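# Stack two cartons on the raised block

## Task

Set the large carton on the raised block so no part of it extends beyond the outer edge of the blue tape outline, then set the small carton on top of the large one so it does not overhang it; both cartons must keep the face that was up at the start facing up.

## Robot and tools

Robot: two arms, left_arm and right_arm, each ending in a five-finger hand (left_arm has a left hand, right_arm a right hand). The scene frame has its origin level with the table top, midway between the arms, with +z up, +x pointing out over the table and left_arm on the +y side. Base positions in the scene frame: left_arm (+0.034, +0.375, +0.001) m, right_arm (+0.030, -0.420, 0) m, each with only a tiny yaw. Each arm's positions, orientations, velocities and Hand target in results, and all offsets you send, use that arm's own base frame.

Hand point: a point that moves with the palm, 0.15 m out from the wrist mounting face. Its +z runs along the straight fingers (fingertips sit 0.06 to 0.07 m past it), +y points out of the palm, and the finger centre lines are 0.06 m behind it along -y. On the right hand +x points away from the thumb; on the left hand +x points toward the thumb. A wrist bracket on the little-finger side can strike objects, and with the fingers level the wrist can hang below the hand point and reach the table first. With the thumb turned in front of the palm, the hand can enclose objects about 0.035 to 0.065 m thick; thumb tip against index pad can pinch light items up to about 0.08 m.

A row: 28 numbers, each in [-1, 1], always covering both arms. Order: left_arm dx, dy, dz, rx, ry, rz; then left hand little, ring, middle, index, thumb_bend, thumb_turn, force_limit, speed; then the same 14 for right_arm. The six pose numbers are an offset, not a pose: they are measured from that arm's Hand target as it stood when the action or move began, along that arm's base axes; 1.0 equals 0.6 m for dx, dy, dz and 180 degrees for the rx, ry, rz rotation vector, which turns the hand about its Hand target position. Sending 0 for all six asks nothing new of that arm. The six finger numbers are absolute targets: -1 open/straight, +1 closed (thumb_turn: -1 beside the palm, +1 in front of it). force_limit maps -1..+1 to about 0..10 N at the fingertip (0..15 N for the two thumb motors). speed runs from near zero at -1 to full at +0.48 and above; close at -0.94 or lower for a gentle grip. There is no 'leave unchanged' value: repeat the hand's last executed eight numbers to keep it as it is (before any has run, use its hand_measured six, hand_force_limit and hand_speed).

Tools:
execute_actions(actions, cameras): actions is a list of actions; each action is a list of up to 15 rows, one per 1/30 s step, a short one holding its last row out to 15 steps. Every row of an action counts from the same starting Hand target, so sending the same offset in a later action moves further. Images come back only for an empty actions list or when cameras names them.
move(target, speed, blend, stop_force, zero, blocking, cameras): target is one row or a list of up to 15 rows, all offsets from the same starting Hand targets. The hand point travels in a straight line; speed is in m/s (0.002 to 3.6, default 0.25; turning up to twice that in rad/s). blend (m) rounds corners in a list. stop_force (N, 3 to 120) ends an arm's path when its wrist sensor feels that much push against the motion; use it slowly when approaching contact; all rows must then share the same hand numbers. zero resets the force baseline (default true). blocking=false returns early but cannot be combined with stop_force. Paths ignore obstacles and the other arm, and all stop after 10 s.
wait(seconds, cameras): lets time pass, 0 to 3600 s. stop(cameras): brakes a running move. zoom_image(camera, region): region [x0, y0, x1, y1] in pixels, at most 504 by 504, of that camera's newest image. show_instructions(): shows the reference pages. zero_wrist_force(arm): arm is left_arm or right_arm. finished_scene(scene): ends the scene for good; scene is 1.

Cameras: cam_head_left, cam_head_right, cam_high, cam_low, cam_left_wrist, cam_right_wrist, all 672x504; pass ["all"] for every one.

Results: end_effector_position (m) and end_effector_quat_wxyz per arm, velocities when moving, Hand target (the base for your next offsets; the hand often settles a bit short of it, so send the remainder as an offset), Joint positions and torques, Wrist force and Wrist torque in the hand's own axes, and per hand hand_measured, hand_stopped_by (moving, target, force, stalled, fault) and hand_load_n (positive when something pushes a finger open; a lost grip shows as load falling to about 0). A move adds a 'move:' line: done, off_target, moving, held or fault, plus limits=paced or limits=held.

Order of work: look first, grasp the large carton, lift, carry and lower it gently onto the block inside the tape outline; release; then do the same with the small carton on top of it; check the images, then call finished_scene.

Avoid: dropping anything (even millimetres), releasing a moving part, knocking things off the table, fast contact or pressing far past a surface. The orientation you command is clipped to 32 degrees from the current one each step. An arm faults and freezes for 10 s if an outside force reaches roughly 150 N or a joint torque limit is hit (wrists 26 N m). Keep the two arms apart; contact between them can end the scene. Overloaded or stretched-out arms heat their motors and can brake for 30 to 60 s.

Each tool is called after "Call:" by a JSON object that holds its "name" and its "arguments", one argument or row to a line.

Reference images:

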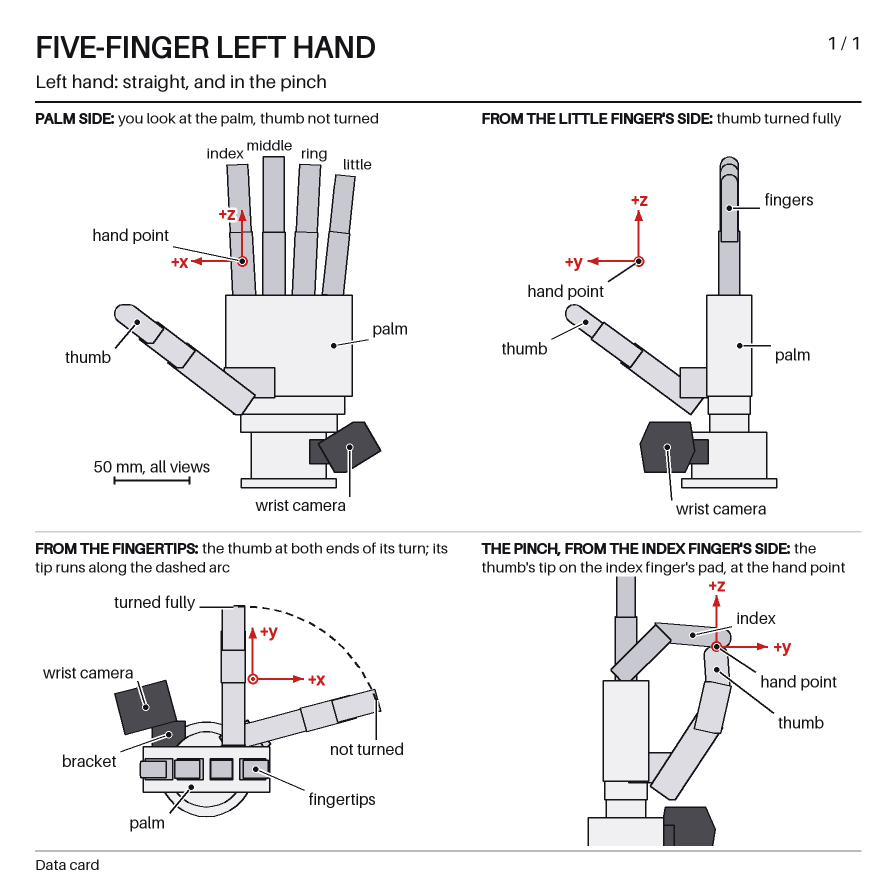

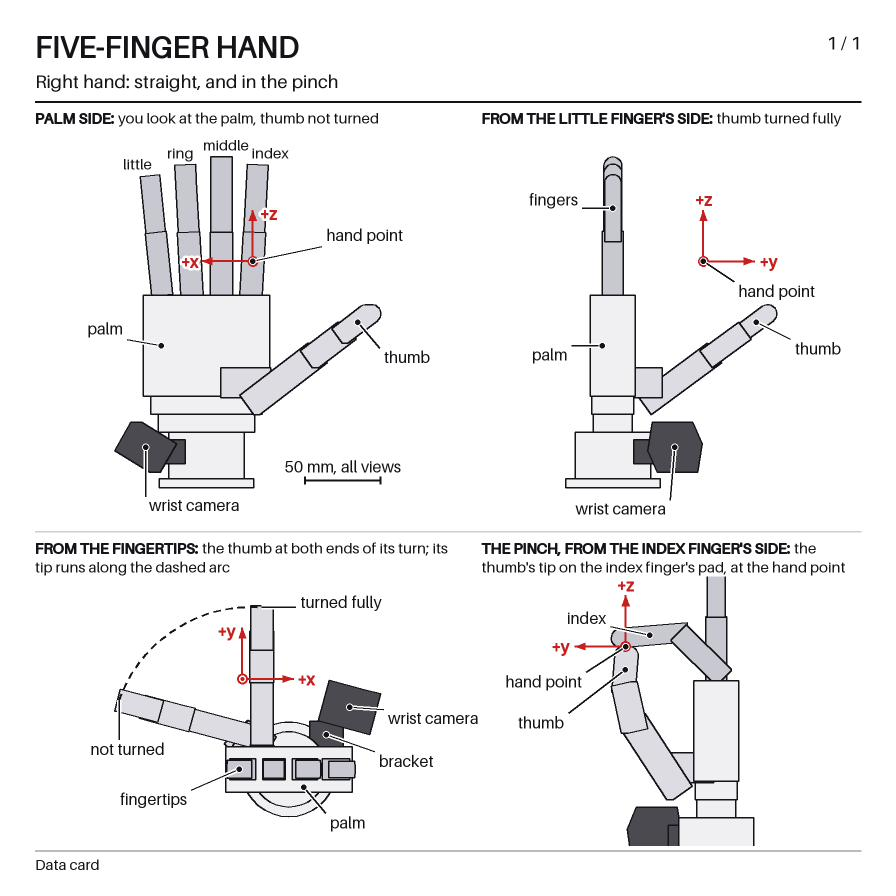

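## Session

Call:
{"name": "execute_actions", "arguments": {
  "actions": []
}}

Scene clock: 0.00 s.
left_arm: end_effector_position=(+0.2059, -0.4158, +0.2362) hand_measured=(-1.000, -1.000, -1.000, -1.000, -1.000, -1.000) hand_load_n=(+0.0, +0.0, +0.0, +0.0, +0.0, +0.0) hand_stopped_by=(target, target, target, target, target, target) hand_force_limit=0.00 hand_speed=-0.80 end_effector_quat_wxyz=(+0.021, +0.695, -0.690, -0.201) | right_arm: end_effector_position=(+0.3984, +0.1283, +0.2697) hand_measured=(-1.000, -1.000, -1.000, -1.000, -1.000, -1.000) hand_load_n=(+0.0, +0.0, +0.0, +0.0, +0.0, +0.0) hand_stopped_by=(target, target, target, target, target, target) hand_force_limit=0.00 hand_speed=-0.80 end_effector_quat_wxyz=(-0.145, -0.383, +0.820, +0.400)
Joint positions: left_arm=[2.464 -2.212 -1.154 1.388 -1.572 2.458] | right_arm=[-0.345 -0.921 1.436 1.884 1.236 -2.939]
Joint velocities: within noise
Joint torques (N m): no reading
Wrist force (N): no reading
Wrist torque (N m): no reading
Wrist force, peak (N): no reading
Hand target: left_arm +0.2059, -0.4158, +0.2362; +0.021, +0.695, -0.690, -0.201 | right_arm +0.3984, +0.1283, +0.2697; -0.145, -0.383, +0.820, +0.400

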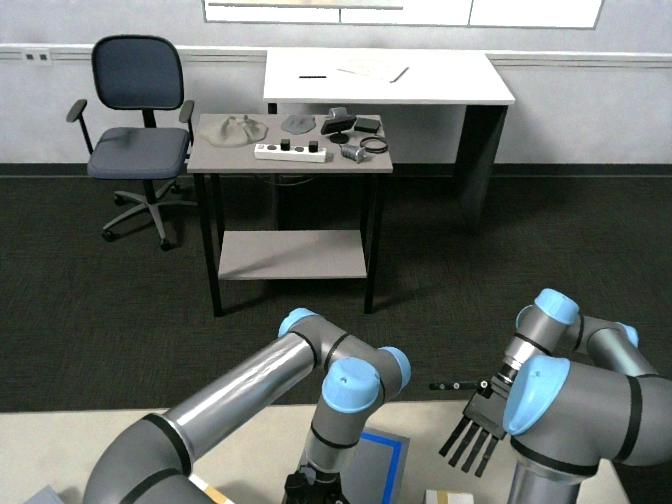

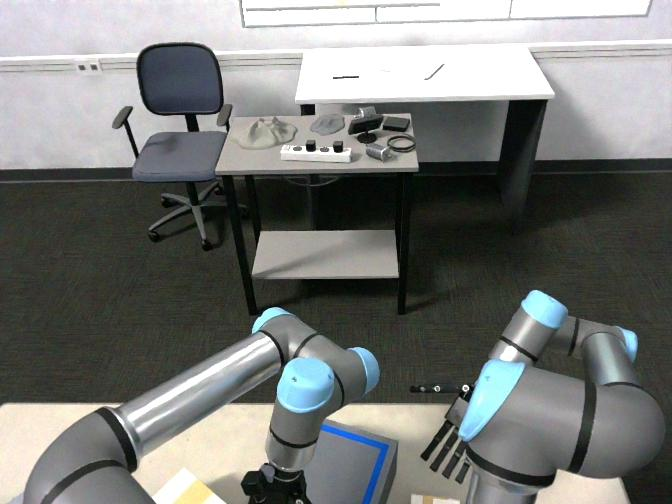

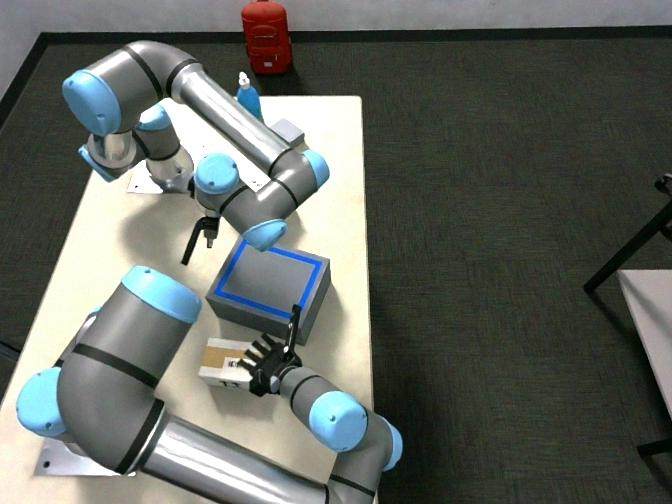

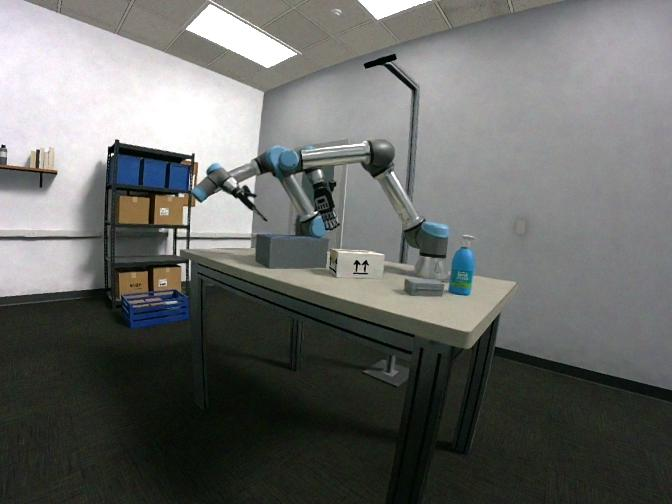

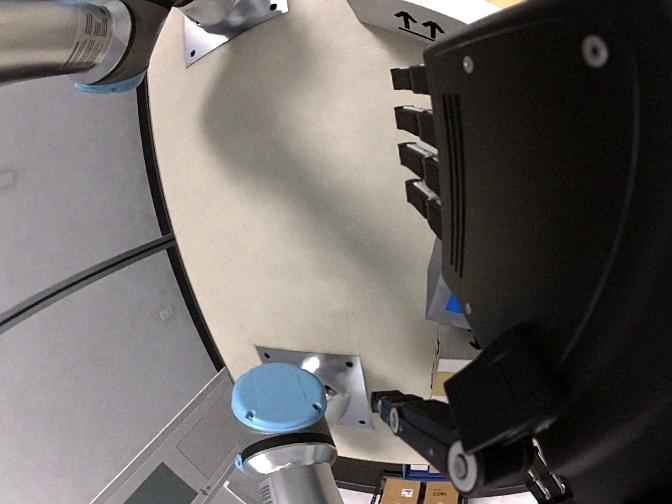

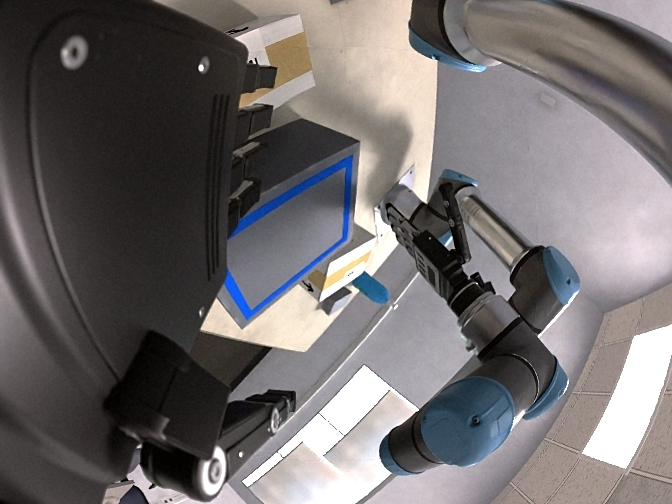

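Call:
{"name": "zoom_image", "arguments": {
  "camera": "cam_high",
  "region": [100, 80, 400, 420]
}}

Call:
{"name": "zoom_image", "arguments": {
  "camera": "cam_low",
  "region": [180, 140, 520, 400]
}}

Call:
{"name": "zoom_image", "arguments": {
  "camera": "cam_right_wrist",
  "region": [180, 0, 460, 370]
}}

Call:
{"name": "zoom_image", "arguments": {
  "camera": "cam_head_right",
  "region": [0, 370, 500, 504]
}}

Call:
{"name": "zoom_image", "arguments": {
  "camera": "cam_head_left",
  "region": [0, 370, 500, 504]
}}

Scaled by 1.482.

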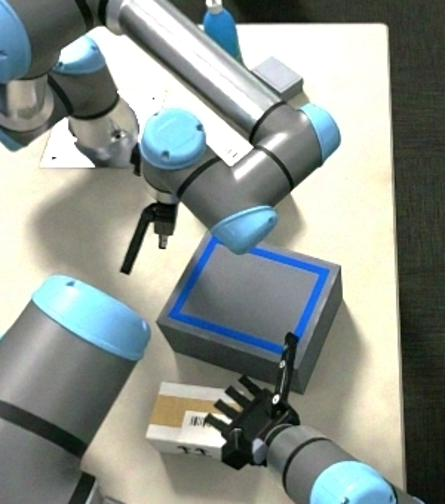

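Scaled by 1.482.

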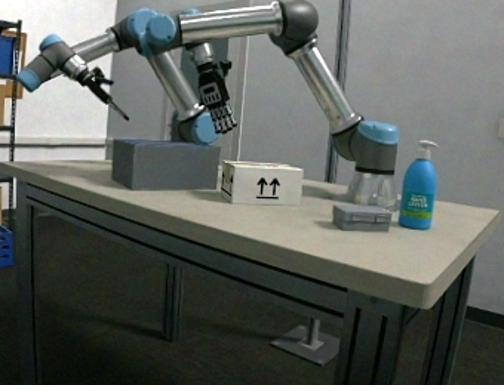

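Scaled by 1.362 from the camera's image (finer frame: 960x720).

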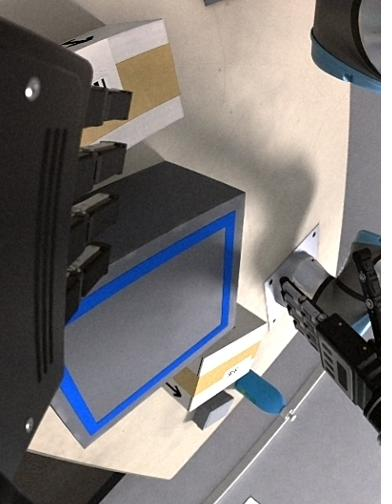

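Scaled by 1.008.

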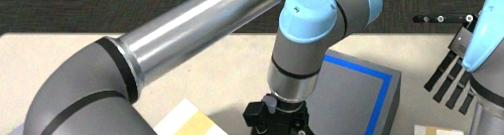

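Scaled by 1.008.

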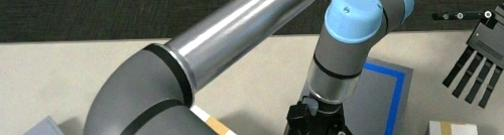

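Call:
{"name": "zoom_image", "arguments": {
  "camera": "cam_high",
  "region": [180, 220, 350, 400]
}}

Call:
{"name": "zoom_image", "arguments": {
  "camera": "cam_low",
  "region": [240, 220, 400, 300]
}}

Scaled by 2.800.

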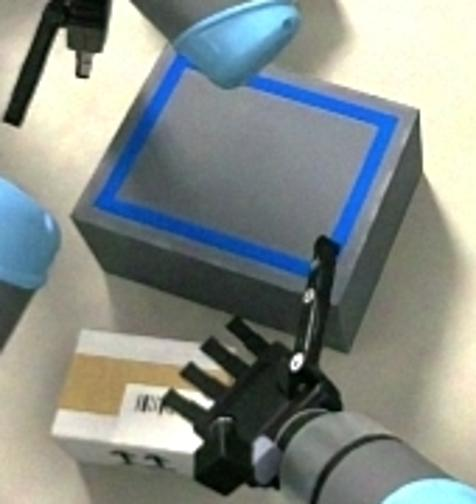

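Scaled by 3.150.

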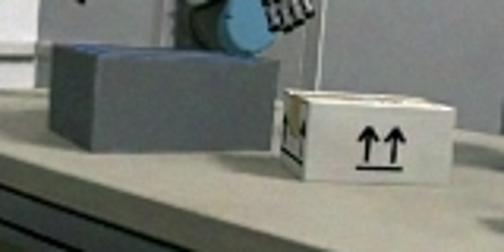

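Call:
{"name": "move", "arguments": {
  "target": [-0.08, 0.05, 0.42, 0, 0, 0, -1, -1, -1, -1, -1, -1, 0, -0.8, -0.067, -0.5, 0.2, 0, 0, 0, -1, -1, -1, -1, -1, -1, 0, -0.8],
  "cameras": ["all"]
}}

Scene clock: 131.73 s.
left_arm: end_effector_position=(+0.1579, -0.3858, +0.4882) hand_measured=(-1.000, -1.000, -1.000, -1.000, -1.000, -1.000) hand_load_n=(+0.0, +0.0, +0.0, +0.0, +0.0, +0.0) hand_stopped_by=(target, target, target, target, target, target) hand_force_limit=0.00 hand_speed=-0.80 end_effector_quat_wxyz=(+0.021, +0.695, -0.690, -0.201) | right_arm: end_effector_position=(+0.3582, -0.1716, +0.3897) hand_measured=(-1.000, -1.000, -1.000, -1.000, -1.000, -1.000) hand_load_n=(+0.0, +0.0, +0.0, +0.0, +0.0, +0.0) hand_stopped_by=(target, target, target, target, target, target) hand_force_limit=0.00 hand_speed=-0.80 end_effector_quat_wxyz=(-0.145, -0.383, +0.820, +0.400)
Joint positions: left_arm=[2.451 -2.103 -0.676 0.802 -1.566 2.445] | right_arm=[-0.83 -0.858 1.01 2.296 1.604 -3.26]
Joint torques (N m): left_arm=[-9.89 33.68 24.92 -3.98 -1.18 -1.46] | right_arm=[-8.11 -42.57 -23.14 3.99 2.27 -1.9]
Wrist force (N): left_arm=[0.1 0.1 -0.1] | right_arm=[0.3 -0.1 0.5]
Wrist torque (N m): left_arm=[0.01 -0.01 0.05] | right_arm=[-0.05 -0.08 0.14]
Wrist force, peak (N): left_arm=[-0.3 0.7 -0.9] | right_arm=[1.8 -0.1 0.1]
Hand target: left_arm +0.1579, -0.3858, +0.4882; +0.021, +0.695, -0.690, -0.201 | right_arm +0.3582, -0.1717, +0.3897; -0.145, -0.383, +0.820, +0.400
Off the commanded pose: left_arm 0.000 m, 0 deg | right_arm 0.000 m, 0 deg.
move: done
cam_left_wrist: T_world_to_cam=[[0.93461, -0.1823, -0.30542, -0.07114], [-0.07148, -0.93742, 0.34079, -0.51732], [-0.34843, -0.29668, -0.88914, 0.48635]] pos_world=[0.19897, -0.35362, 0.58701]
cam_right_wrist: T_world_to_cam=[[-0.67123, 0.21869, 0.70826, 0.00791], [0.71978, 0.42059, 0.55229, -0.3987], [-0.1771, 0.8805, -0.43972, 0.49863]] pos_world=[0.3806, -0.27309, 0.43385]

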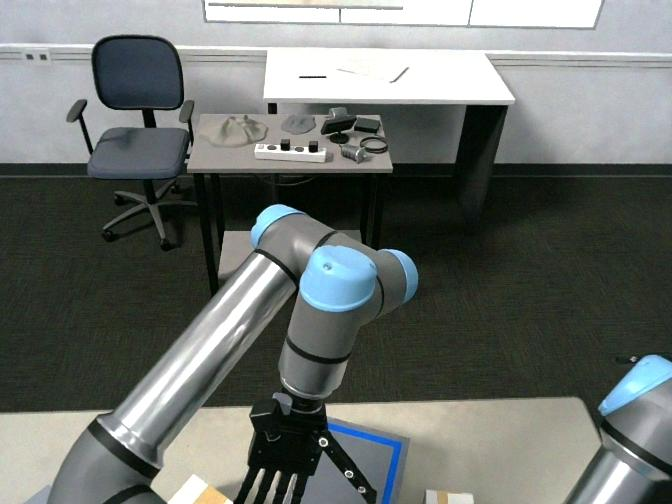

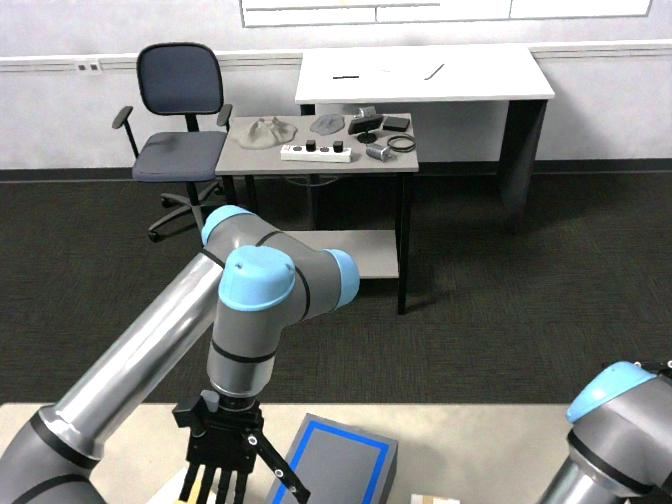

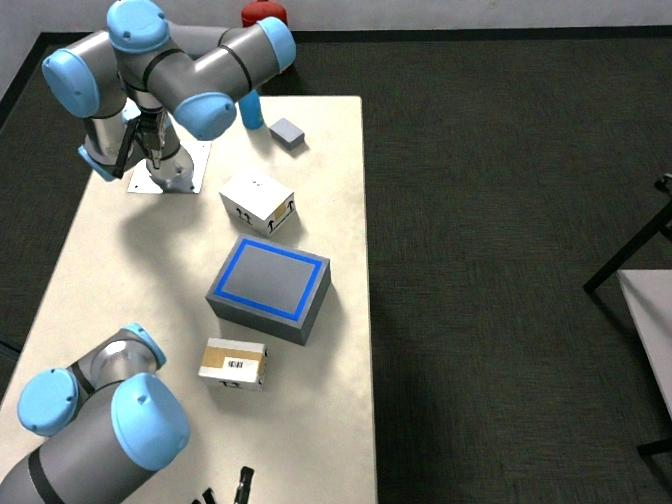

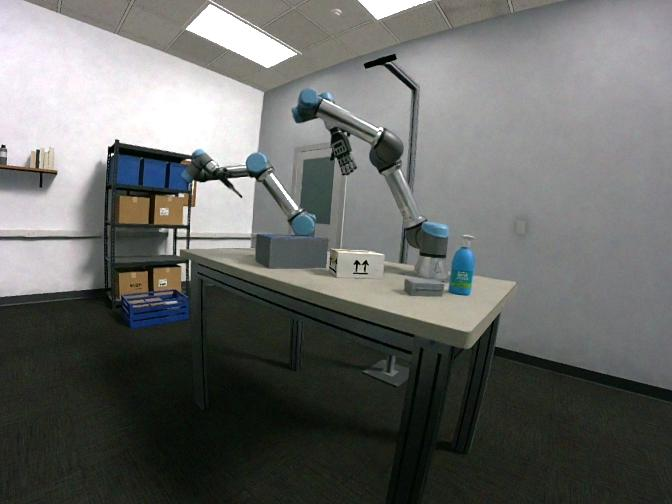

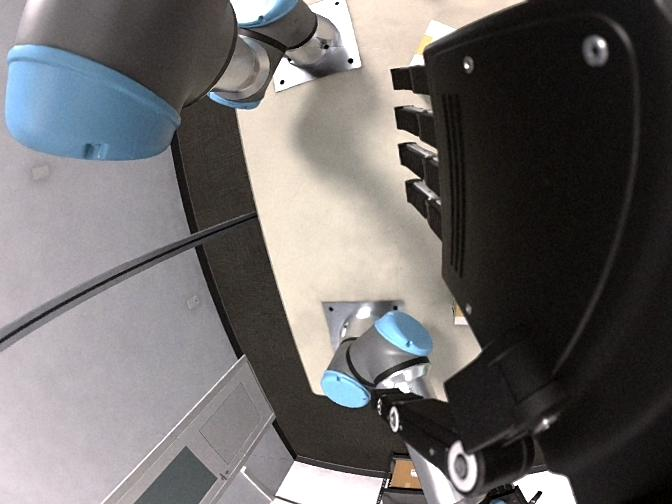

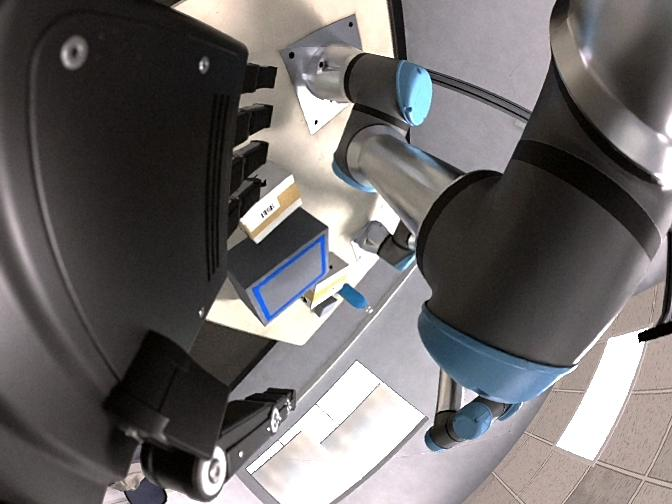

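Great view now. Zooming for measurements.

Call:
{"name": "zoom_image", "arguments": {
  "camera": "cam_high",
  "region": [190, 160, 350, 280]
}}

Call:
{"name": "zoom_image", "arguments": {
  "camera": "cam_high",
  "region": [190, 280, 350, 400]
}}

Call:
{"name": "zoom_image", "arguments": {
  "camera": "cam_high",
  "region": [190, 220, 350, 350]
}}

Scaled by 3.150.

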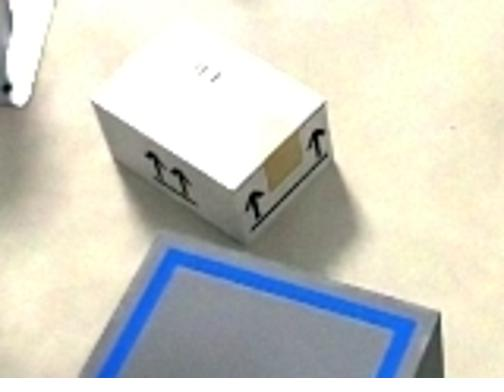

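Scaled by 3.150.

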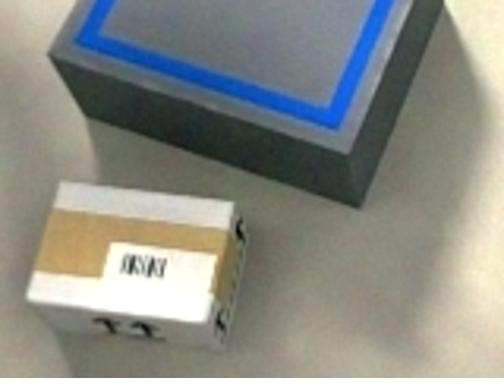

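Scaled by 3.150.

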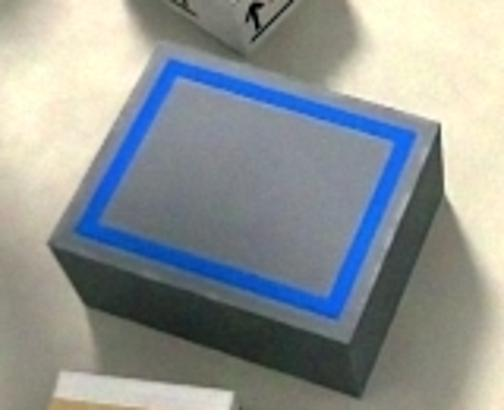

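Call:
{"name": "move", "arguments": {
  "target": [0.4185, 0.4605, -0.28, -0.0268, -0.1319, 0.2995, -1, -1, -1, -1, -1, -1, 0, -0.8, -0.0637, 0.5362, -0.05, -0.3064, -0.0094, -0.4466, -1, -1, -1, -1, -1, -1, 0, -0.8],
  "speed": 0.3,
  "cameras": ["cam_high", "cam_head_left", "cam_low"]
}}

Scene clock: 426.00 s.
left_arm: end_effector_position=(+0.4090, -0.1095, +0.3202) hand_measured=(-1.000, -1.000, -1.000, -1.000, -1.000, -1.000) hand_load_n=(+0.0, +0.0, +0.0, +0.0, +0.0, +0.0) hand_stopped_by=(target, target, target, target, target, target) hand_force_limit=0.00 hand_speed=-0.80 end_effector_quat_wxyz=(+0.000, +0.954, -0.300, +0.000) | right_arm: end_effector_position=(+0.3200, +0.1501, +0.3597) hand_measured=(-1.000, -1.000, -1.000, -1.000, -1.000, -1.000) hand_load_n=(+0.0, +0.0, +0.0, +0.0, +0.0, +0.0) hand_stopped_by=(target, target, target, target, target, target) hand_force_limit=0.00 hand_speed=-0.80 end_effector_quat_wxyz=(+0.000, +0.312, +0.950, +0.000)
Joint positions: left_arm=[3.362 -1.823 -1.327 1.58 -1.571 2.402] | right_arm=[-0.052 -1.662 1.6 1.633 1.571 -0.989]
Joint torques (N m): left_arm=[10.22 23.35 9.82 -0.68 1.36 -1.43] | right_arm=[8.37 -7.73 -24.1 3.78 2.46 1.71]
Wrist force (N): left_arm=[-0.6 0.3 -0.5] | right_arm=[1.7 -1.3 0.9]
Wrist torque (N m): left_arm=[0.08 0.10 -0.07] | right_arm=[-0.21 -0.32 0.08]
Wrist force, peak (N): left_arm=[-0.7 0.6 -0.8] | right_arm=[1.8 -1.6 1.0]
Hand target: left_arm +0.4090, -0.1095, +0.3202; +0.000, +0.954, -0.300, +0.000 | right_arm +0.3200, +0.1501, +0.3597; +0.000, +0.312, +0.950, +0.000
Off the commanded pose: left_arm 0.000 m, 0 deg | right_arm 0.000 m, 0 deg.
move: done
Images, in order (width x height): cam_head_left 672x504, cam_high 672x504, cam_low 672x504.

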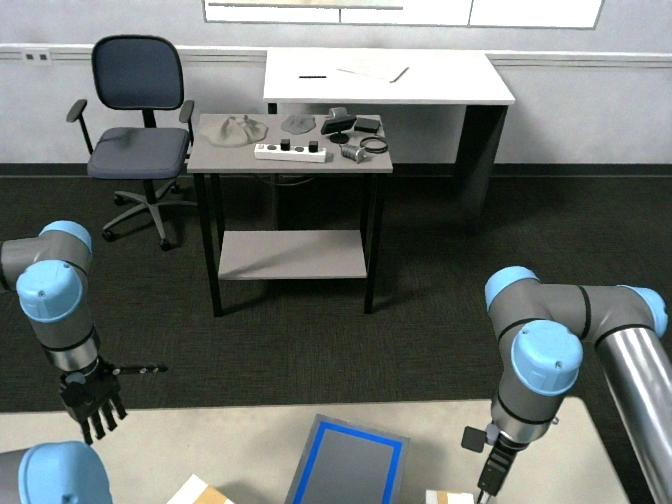

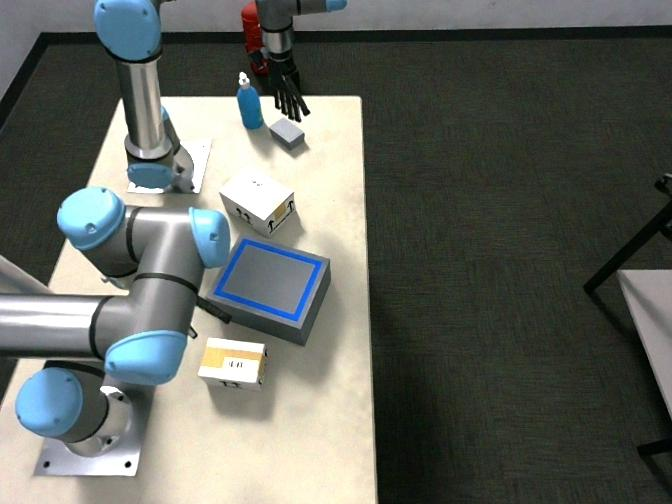

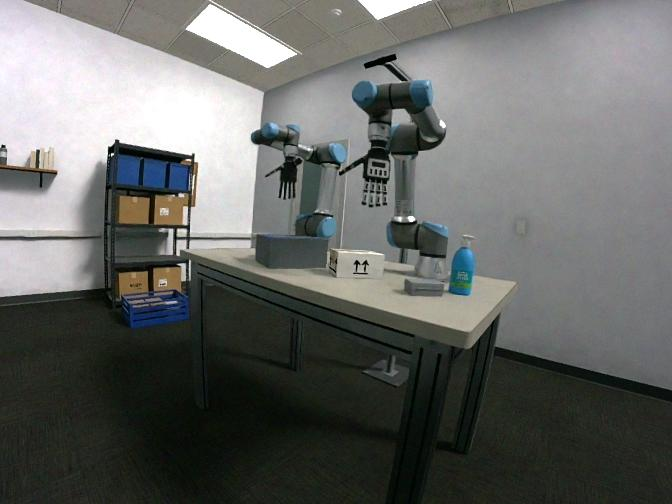

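Call:
{"name": "move", "arguments": {
  "target": [0, 0, 0, 0, 0, 0, -1, -1, -1, -1, -1, -1, 0, -0.8, -0.0477, 0.617, -0.0662, 0, 0, 0, -1, -1, -1, -1, -1, -1, 0, -0.8],
  "speed": 0.3,
  "cameras": ["all"]
}}

Scene clock: 433.47 s.
left_arm: end_effector_position=(+0.4090, -0.1095, +0.3202) hand_measured=(-1.000, -1.000, -1.000, -1.000, -1.000, -1.000) hand_load_n=(+0.0, +0.0, +0.0, +0.0, +0.0, +0.0) hand_stopped_by=(target, target, target, target, target, target) hand_force_limit=0.00 hand_speed=-0.80 end_effector_quat_wxyz=(+0.000, +0.954, -0.300, +0.000) | right_arm: end_effector_position=(+0.2913, +0.5202, +0.3200) hand_measured=(-1.000, -1.000, -1.000, -1.000, -1.000, -1.000) hand_load_n=(-0.5, +0.0, +0.0, +0.0, +0.0, +0.0) hand_stopped_by=(target, target, target, target, target, target) hand_force_limit=0.00 hand_speed=-0.80 end_effector_quat_wxyz=(+0.000, +0.312, +0.950, +0.000)
Joint positions: left_arm=[3.363 -1.823 -1.327 1.58 -1.571 2.402] | right_arm=[0.882 -0.981 0.841 1.711 1.571 -0.055]
Joint torques (N m): left_arm=[10.5 24.04 9.32 -0.72 1.37 -1.42] | right_arm=[8.11 -37.54 -23.75 3.78 2.35 1.82]
Wrist force (N): left_arm=[-0.6 0.4 -0.9] | right_arm=[1.3 -1.5 1.1]
Wrist torque (N m): left_arm=[0.11 0.09 -0.06] | right_arm=[-0.26 -0.29 0.06]
Wrist force, peak (N): left_arm=[-0.6 0.5 -0.9] | right_arm=[2.5 -0.4 1.5]
Hand target: left_arm +0.4090, -0.1095, +0.3202; +0.000, +0.954, -0.300, +0.000 | right_arm +0.2913, +0.5203, +0.3200; +0.000, +0.312, +0.950, +0.000
Off the commanded pose: left_arm 0.000 m, 0 deg | right_arm 0.000 m, 0 deg.
move: done
cam_left_wrist: T_world_to_cam=[[0.73905, 0.67155, 0.05318, -0.24806], [0.55199, -0.64893, 0.52364, -0.46512], [0.38616, -0.35764, -0.85028, 0.18688]] pos_world=[0.3679, -0.06841, 0.41565]
cam_right_wrist: T_world_to_cam=[[0.38733, 0.92136, -0.03273, -0.57574], [0.79649, -0.31653, 0.51519, -0.23012], [0.46431, -0.22562, -0.85645, 0.36889]] pos_world=[0.235, 0.54085, 0.41565]

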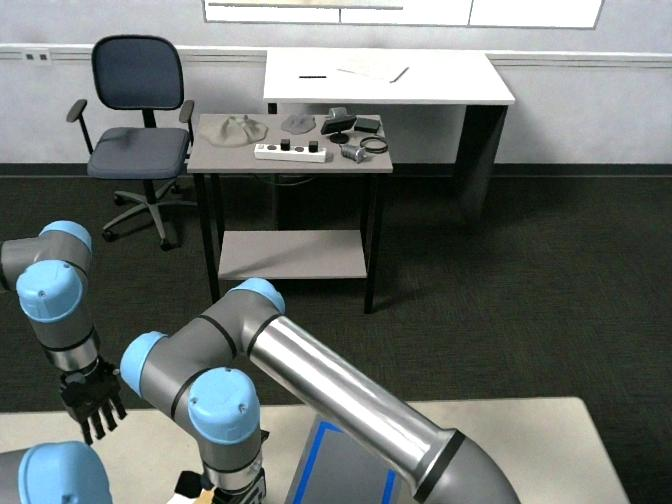

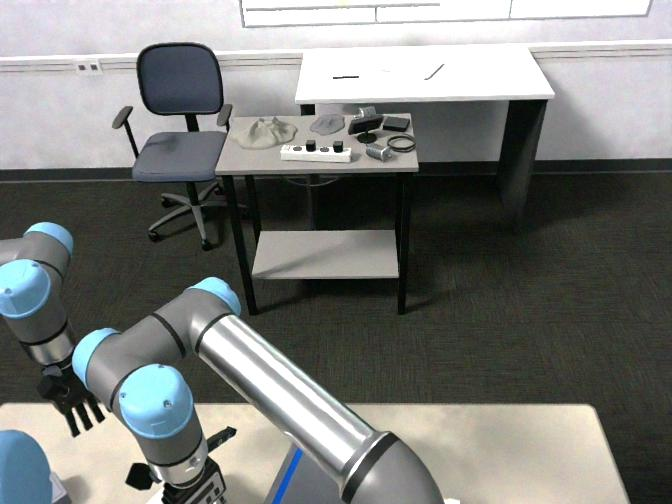

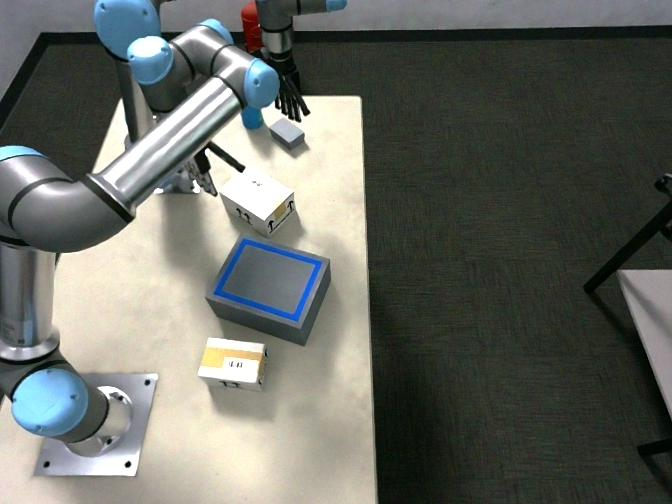

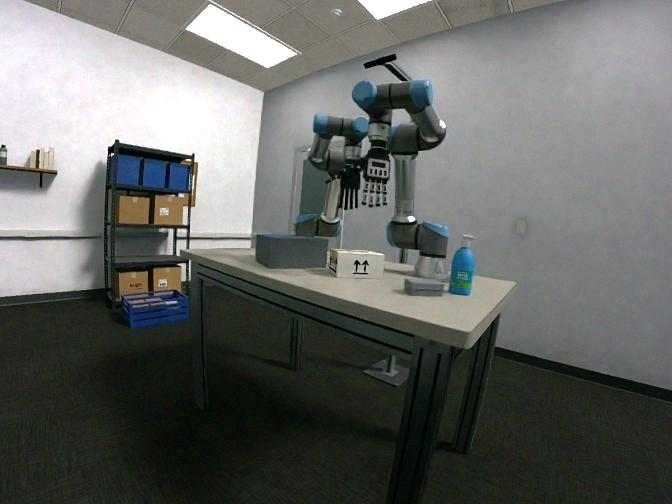

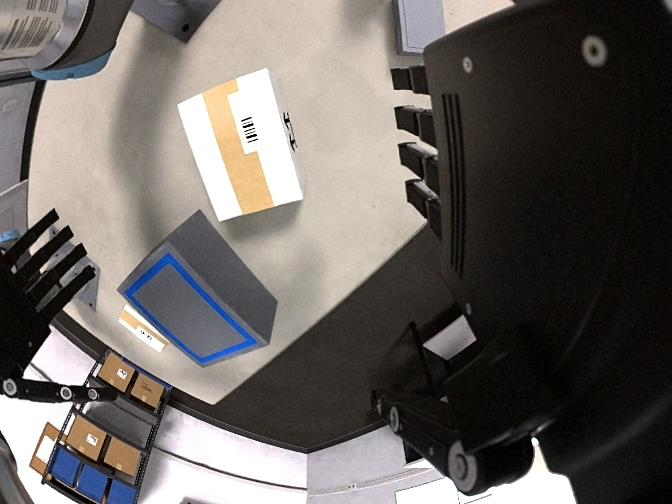

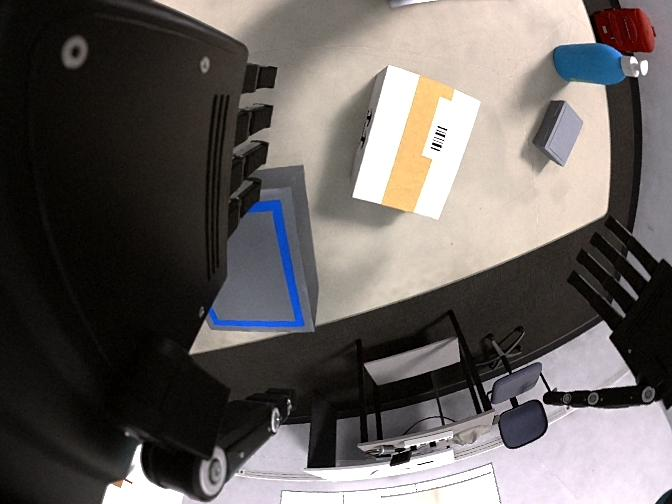

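Call:
{"name": "move", "arguments": {
  "target": [-0.0395, -0.0538, -0.3727, 0, 0, 0, -1, -1, -1, -1, -1, -1, 0, -0.8, 0.0227, 0.0492, -0.3707, 0, 0, 0, -1, -1, -1, -1, -1, -1, 0, -0.8],
  "speed": 0.15,
  "cameras": ["all"]
}}

Scene clock: 501.47 s.
left_arm: end_effector_position=(+0.3854, -0.1418, +0.0966) hand_measured=(-1.000, -1.000, -1.000, -1.000, -1.000, -1.000) hand_load_n=(+0.0, +0.0, +0.0, +0.0, +0.0, +0.0) hand_stopped_by=(target, target, target, target, target, target) hand_force_limit=0.00 hand_speed=-0.80 end_effector_quat_wxyz=(+0.000, +0.954, -0.300, +0.000) | right_arm: end_effector_position=(+0.3050, +0.5498, +0.0976) hand_measured=(-1.000, -1.000, -1.000, -1.000, -1.000, -1.000) hand_load_n=(+0.0, +0.0, +0.0, +0.0, +0.0, +0.0) hand_stopped_by=(target, target, target, target, target, target) hand_force_limit=0.00 hand_speed=-0.80 end_effector_quat_wxyz=(+0.000, +0.312, +0.950, +0.000)
Joint positions: left_arm=[3.292 -1.93 -1.787 2.147 -1.571 2.331] | right_arm=[0.897 -0.828 1.159 1.24 1.571 -0.04]
Joint torques (N m): left_arm=[-9.6 24.61 6.7 -0.74 1.42 -1.53] | right_arm=[7.95 -41.46 -9.69 1.06 -2.44 1.65]
Wrist force (N): left_arm=[-0.5 0.0 -0.6] | right_arm=[1.5 -1.5 1.1]
Wrist torque (N m): left_arm=[0.04 0.09 -0.04] | right_arm=[-0.25 -0.31 0.08]
Wrist force, peak (N): left_arm=[-0.3 0.4 -1.7] | right_arm=[1.7 -1.5 2.2]
Hand target: left_arm +0.3853, -0.1418, +0.0966; +0.000, +0.954, -0.300, +0.000 | right_arm +0.3050, +0.5498, +0.0976; +0.000, +0.312, +0.950, +0.000
Off the commanded pose: left_arm 0.000 m, 0 deg | right_arm 0.000 m, 0 deg.
move: done
cam_left_wrist: T_world_to_cam=[[0.73905, 0.67155, 0.05318, -0.19703], [0.55199, -0.64893, 0.52364, -0.35584], [0.38616, -0.35764, -0.85028, -0.0056]] pos_world=[0.3442, -0.10061, 0.19205]
cam_right_wrist: T_world_to_cam=[[0.38733, 0.92136, -0.03273, -0.61546], [0.79649, -0.31653, 0.51519, -0.11703], [0.46431, -0.22562, -0.85645, 0.17876]] pos_world=[0.2486, 0.57035, 0.19325]

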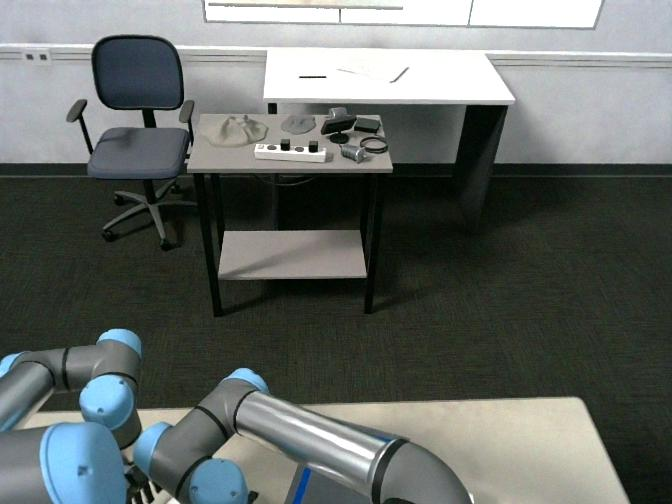

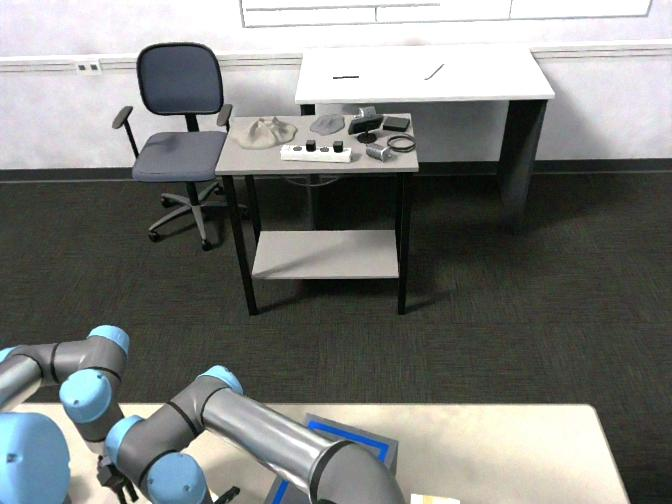

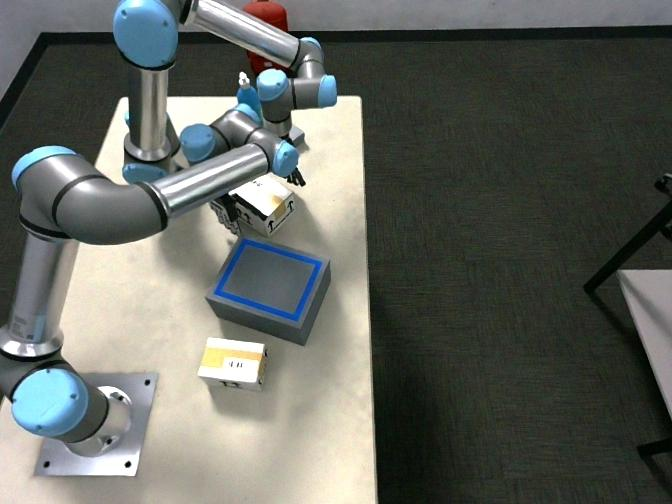

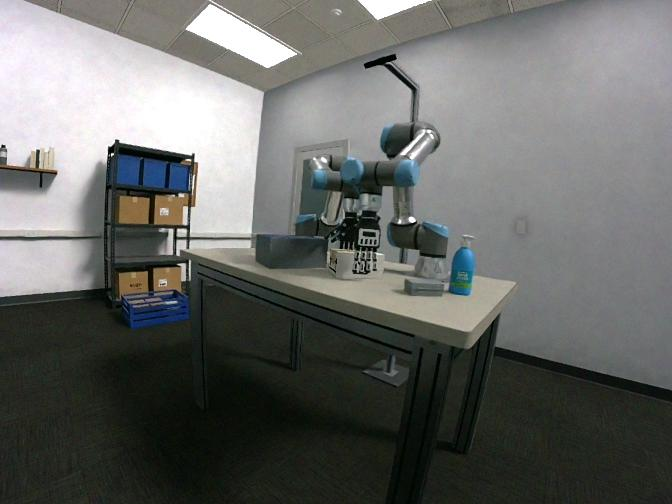

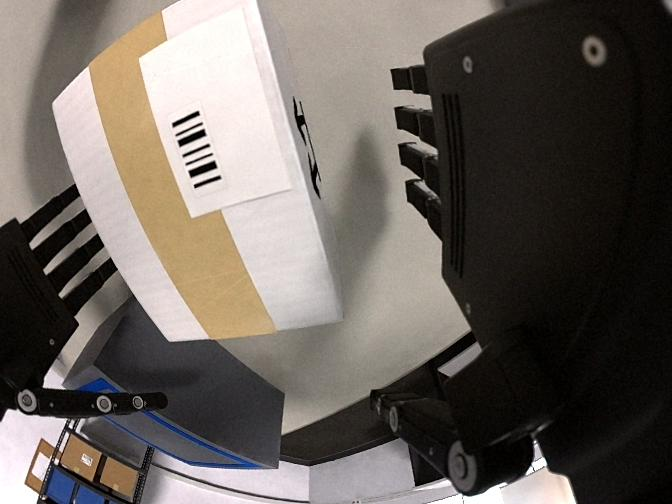

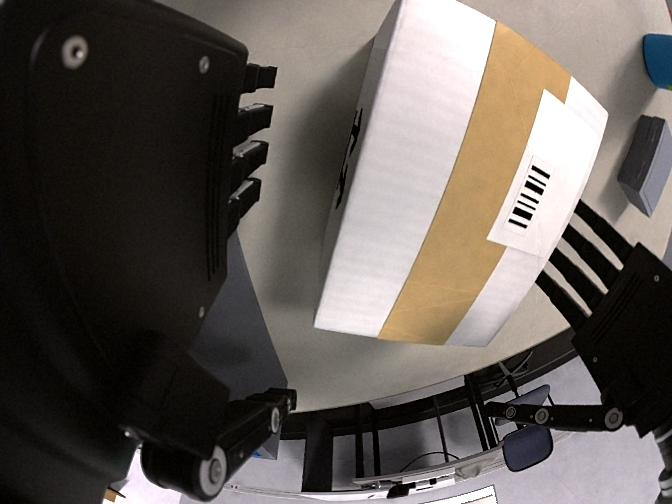

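Call:
{"name": "move", "arguments": {
  "target": [0, 0, 0, 0, 0, 0, -0.5, -0.5, -0.5, -0.5, -1, -1, 0, -0.6, 0, 0, 0, 0, 0, 0, -0.5, -0.5, -0.5, -0.5, -1, -1, 0, -0.6],
  "cameras": ["cam_left_wrist", "cam_right_wrist"]
}}

Call:
{"name": "zoom_image", "arguments": {
  "camera": "cam_right_wrist",
  "region": [200, 0, 480, 380]
}}

Call:
{"name": "zoom_image", "arguments": {
  "camera": "cam_left_wrist",
  "region": [200, 0, 480, 380]
}}

Scene clock: 550.50 s.
left_arm: end_effector_position=(+0.3853, -0.1418, +0.0966) hand_measured=(-0.500, -0.500, -0.500, -0.500, -1.000, -1.000) hand_load_n=(+0.5, +0.0, +0.0, +0.0, +0.0, +0.0) hand_stopped_by=(target, target, target, target, target, target) hand_force_limit=0.00 hand_speed=-0.60 end_effector_quat_wxyz=(+0.000, +0.954, -0.300, +0.000) | right_arm: end_effector_position=(+0.3050, +0.5498, +0.0976) hand_measured=(-0.500, -0.500, -0.500, -0.500, -1.000, -1.000) hand_load_n=(+0.0, +0.0, +0.0, +0.0, +0.0, +0.0) hand_stopped_by=(target, target, target, target, target, target) hand_force_limit=0.00 hand_speed=-0.60 end_effector_quat_wxyz=(+0.000, +0.312, +0.950, +0.000)
Joint positions: left_arm=[3.292 -1.93 -1.787 2.147 -1.571 2.331] | right_arm=[0.897 -0.828 1.159 1.24 1.571 -0.04]
Joint torques (N m): left_arm=[-9.3 25.52 7.11 -1.03 1.01 -1.39] | right_arm=[6.99 -42.91 -9.96 1.63 -1.95 1.54]
Wrist force (N): left_arm=[-0.4 0.2 -0.7] | right_arm=[1.6 -1.9 1.6]
Wrist torque (N m): left_arm=[0.09 0.06 -0.04] | right_arm=[-0.33 -0.35 0.08]
Wrist force, peak (N): left_arm=[-0.6 0.4 -0.8] | right_arm=[1.6 -1.9 1.6]
Hand target: left_arm +0.3853, -0.1418, +0.0966; +0.000, +0.954, -0.300, +0.000 | right_arm +0.3050, +0.5498, +0.0976; +0.000, +0.312, +0.950, +0.000
Off the commanded pose: left_arm 0.000 m, 0 deg | right_arm 0.000 m, 0 deg.
move: done
cam_left_wrist: T_world_to_cam=[[0.73905, 0.67155, 0.05318, -0.19703], [0.55199, -0.64893, 0.52364, -0.35584], [0.38616, -0.35764, -0.85028, -0.0056]] pos_world=[0.3442, -0.10061, 0.19205]
cam_right_wrist: T_world_to_cam=[[0.38733, 0.92136, -0.03273, -0.61547], [0.79649, -0.31653, 0.51519, -0.11698], [0.46431, -0.22562, -0.85645, 0.17867]] pos_world=[0.2486, 0.57035, 0.19315]

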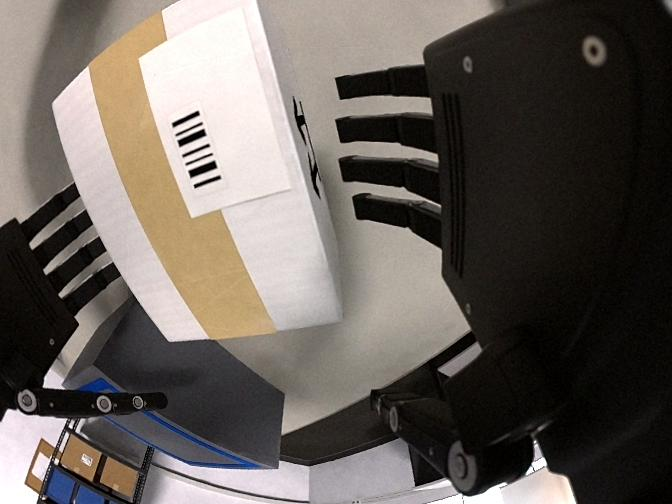

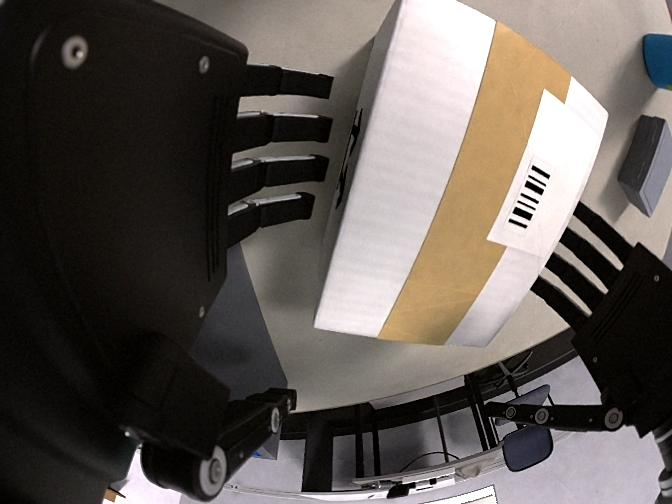

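Scaled by 1.326 from the camera's image (finer frame: 960x720).

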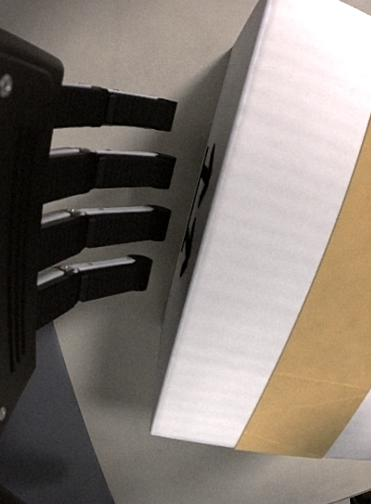

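Scaled by 1.326 from the camera's image (finer frame: 960x720).

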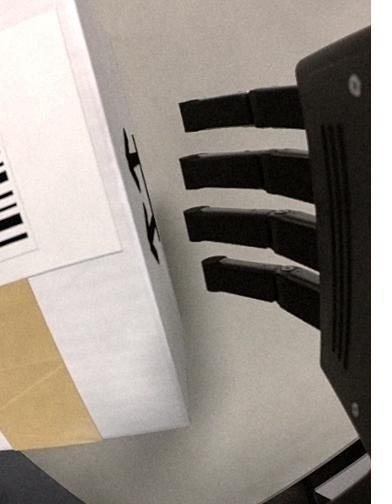

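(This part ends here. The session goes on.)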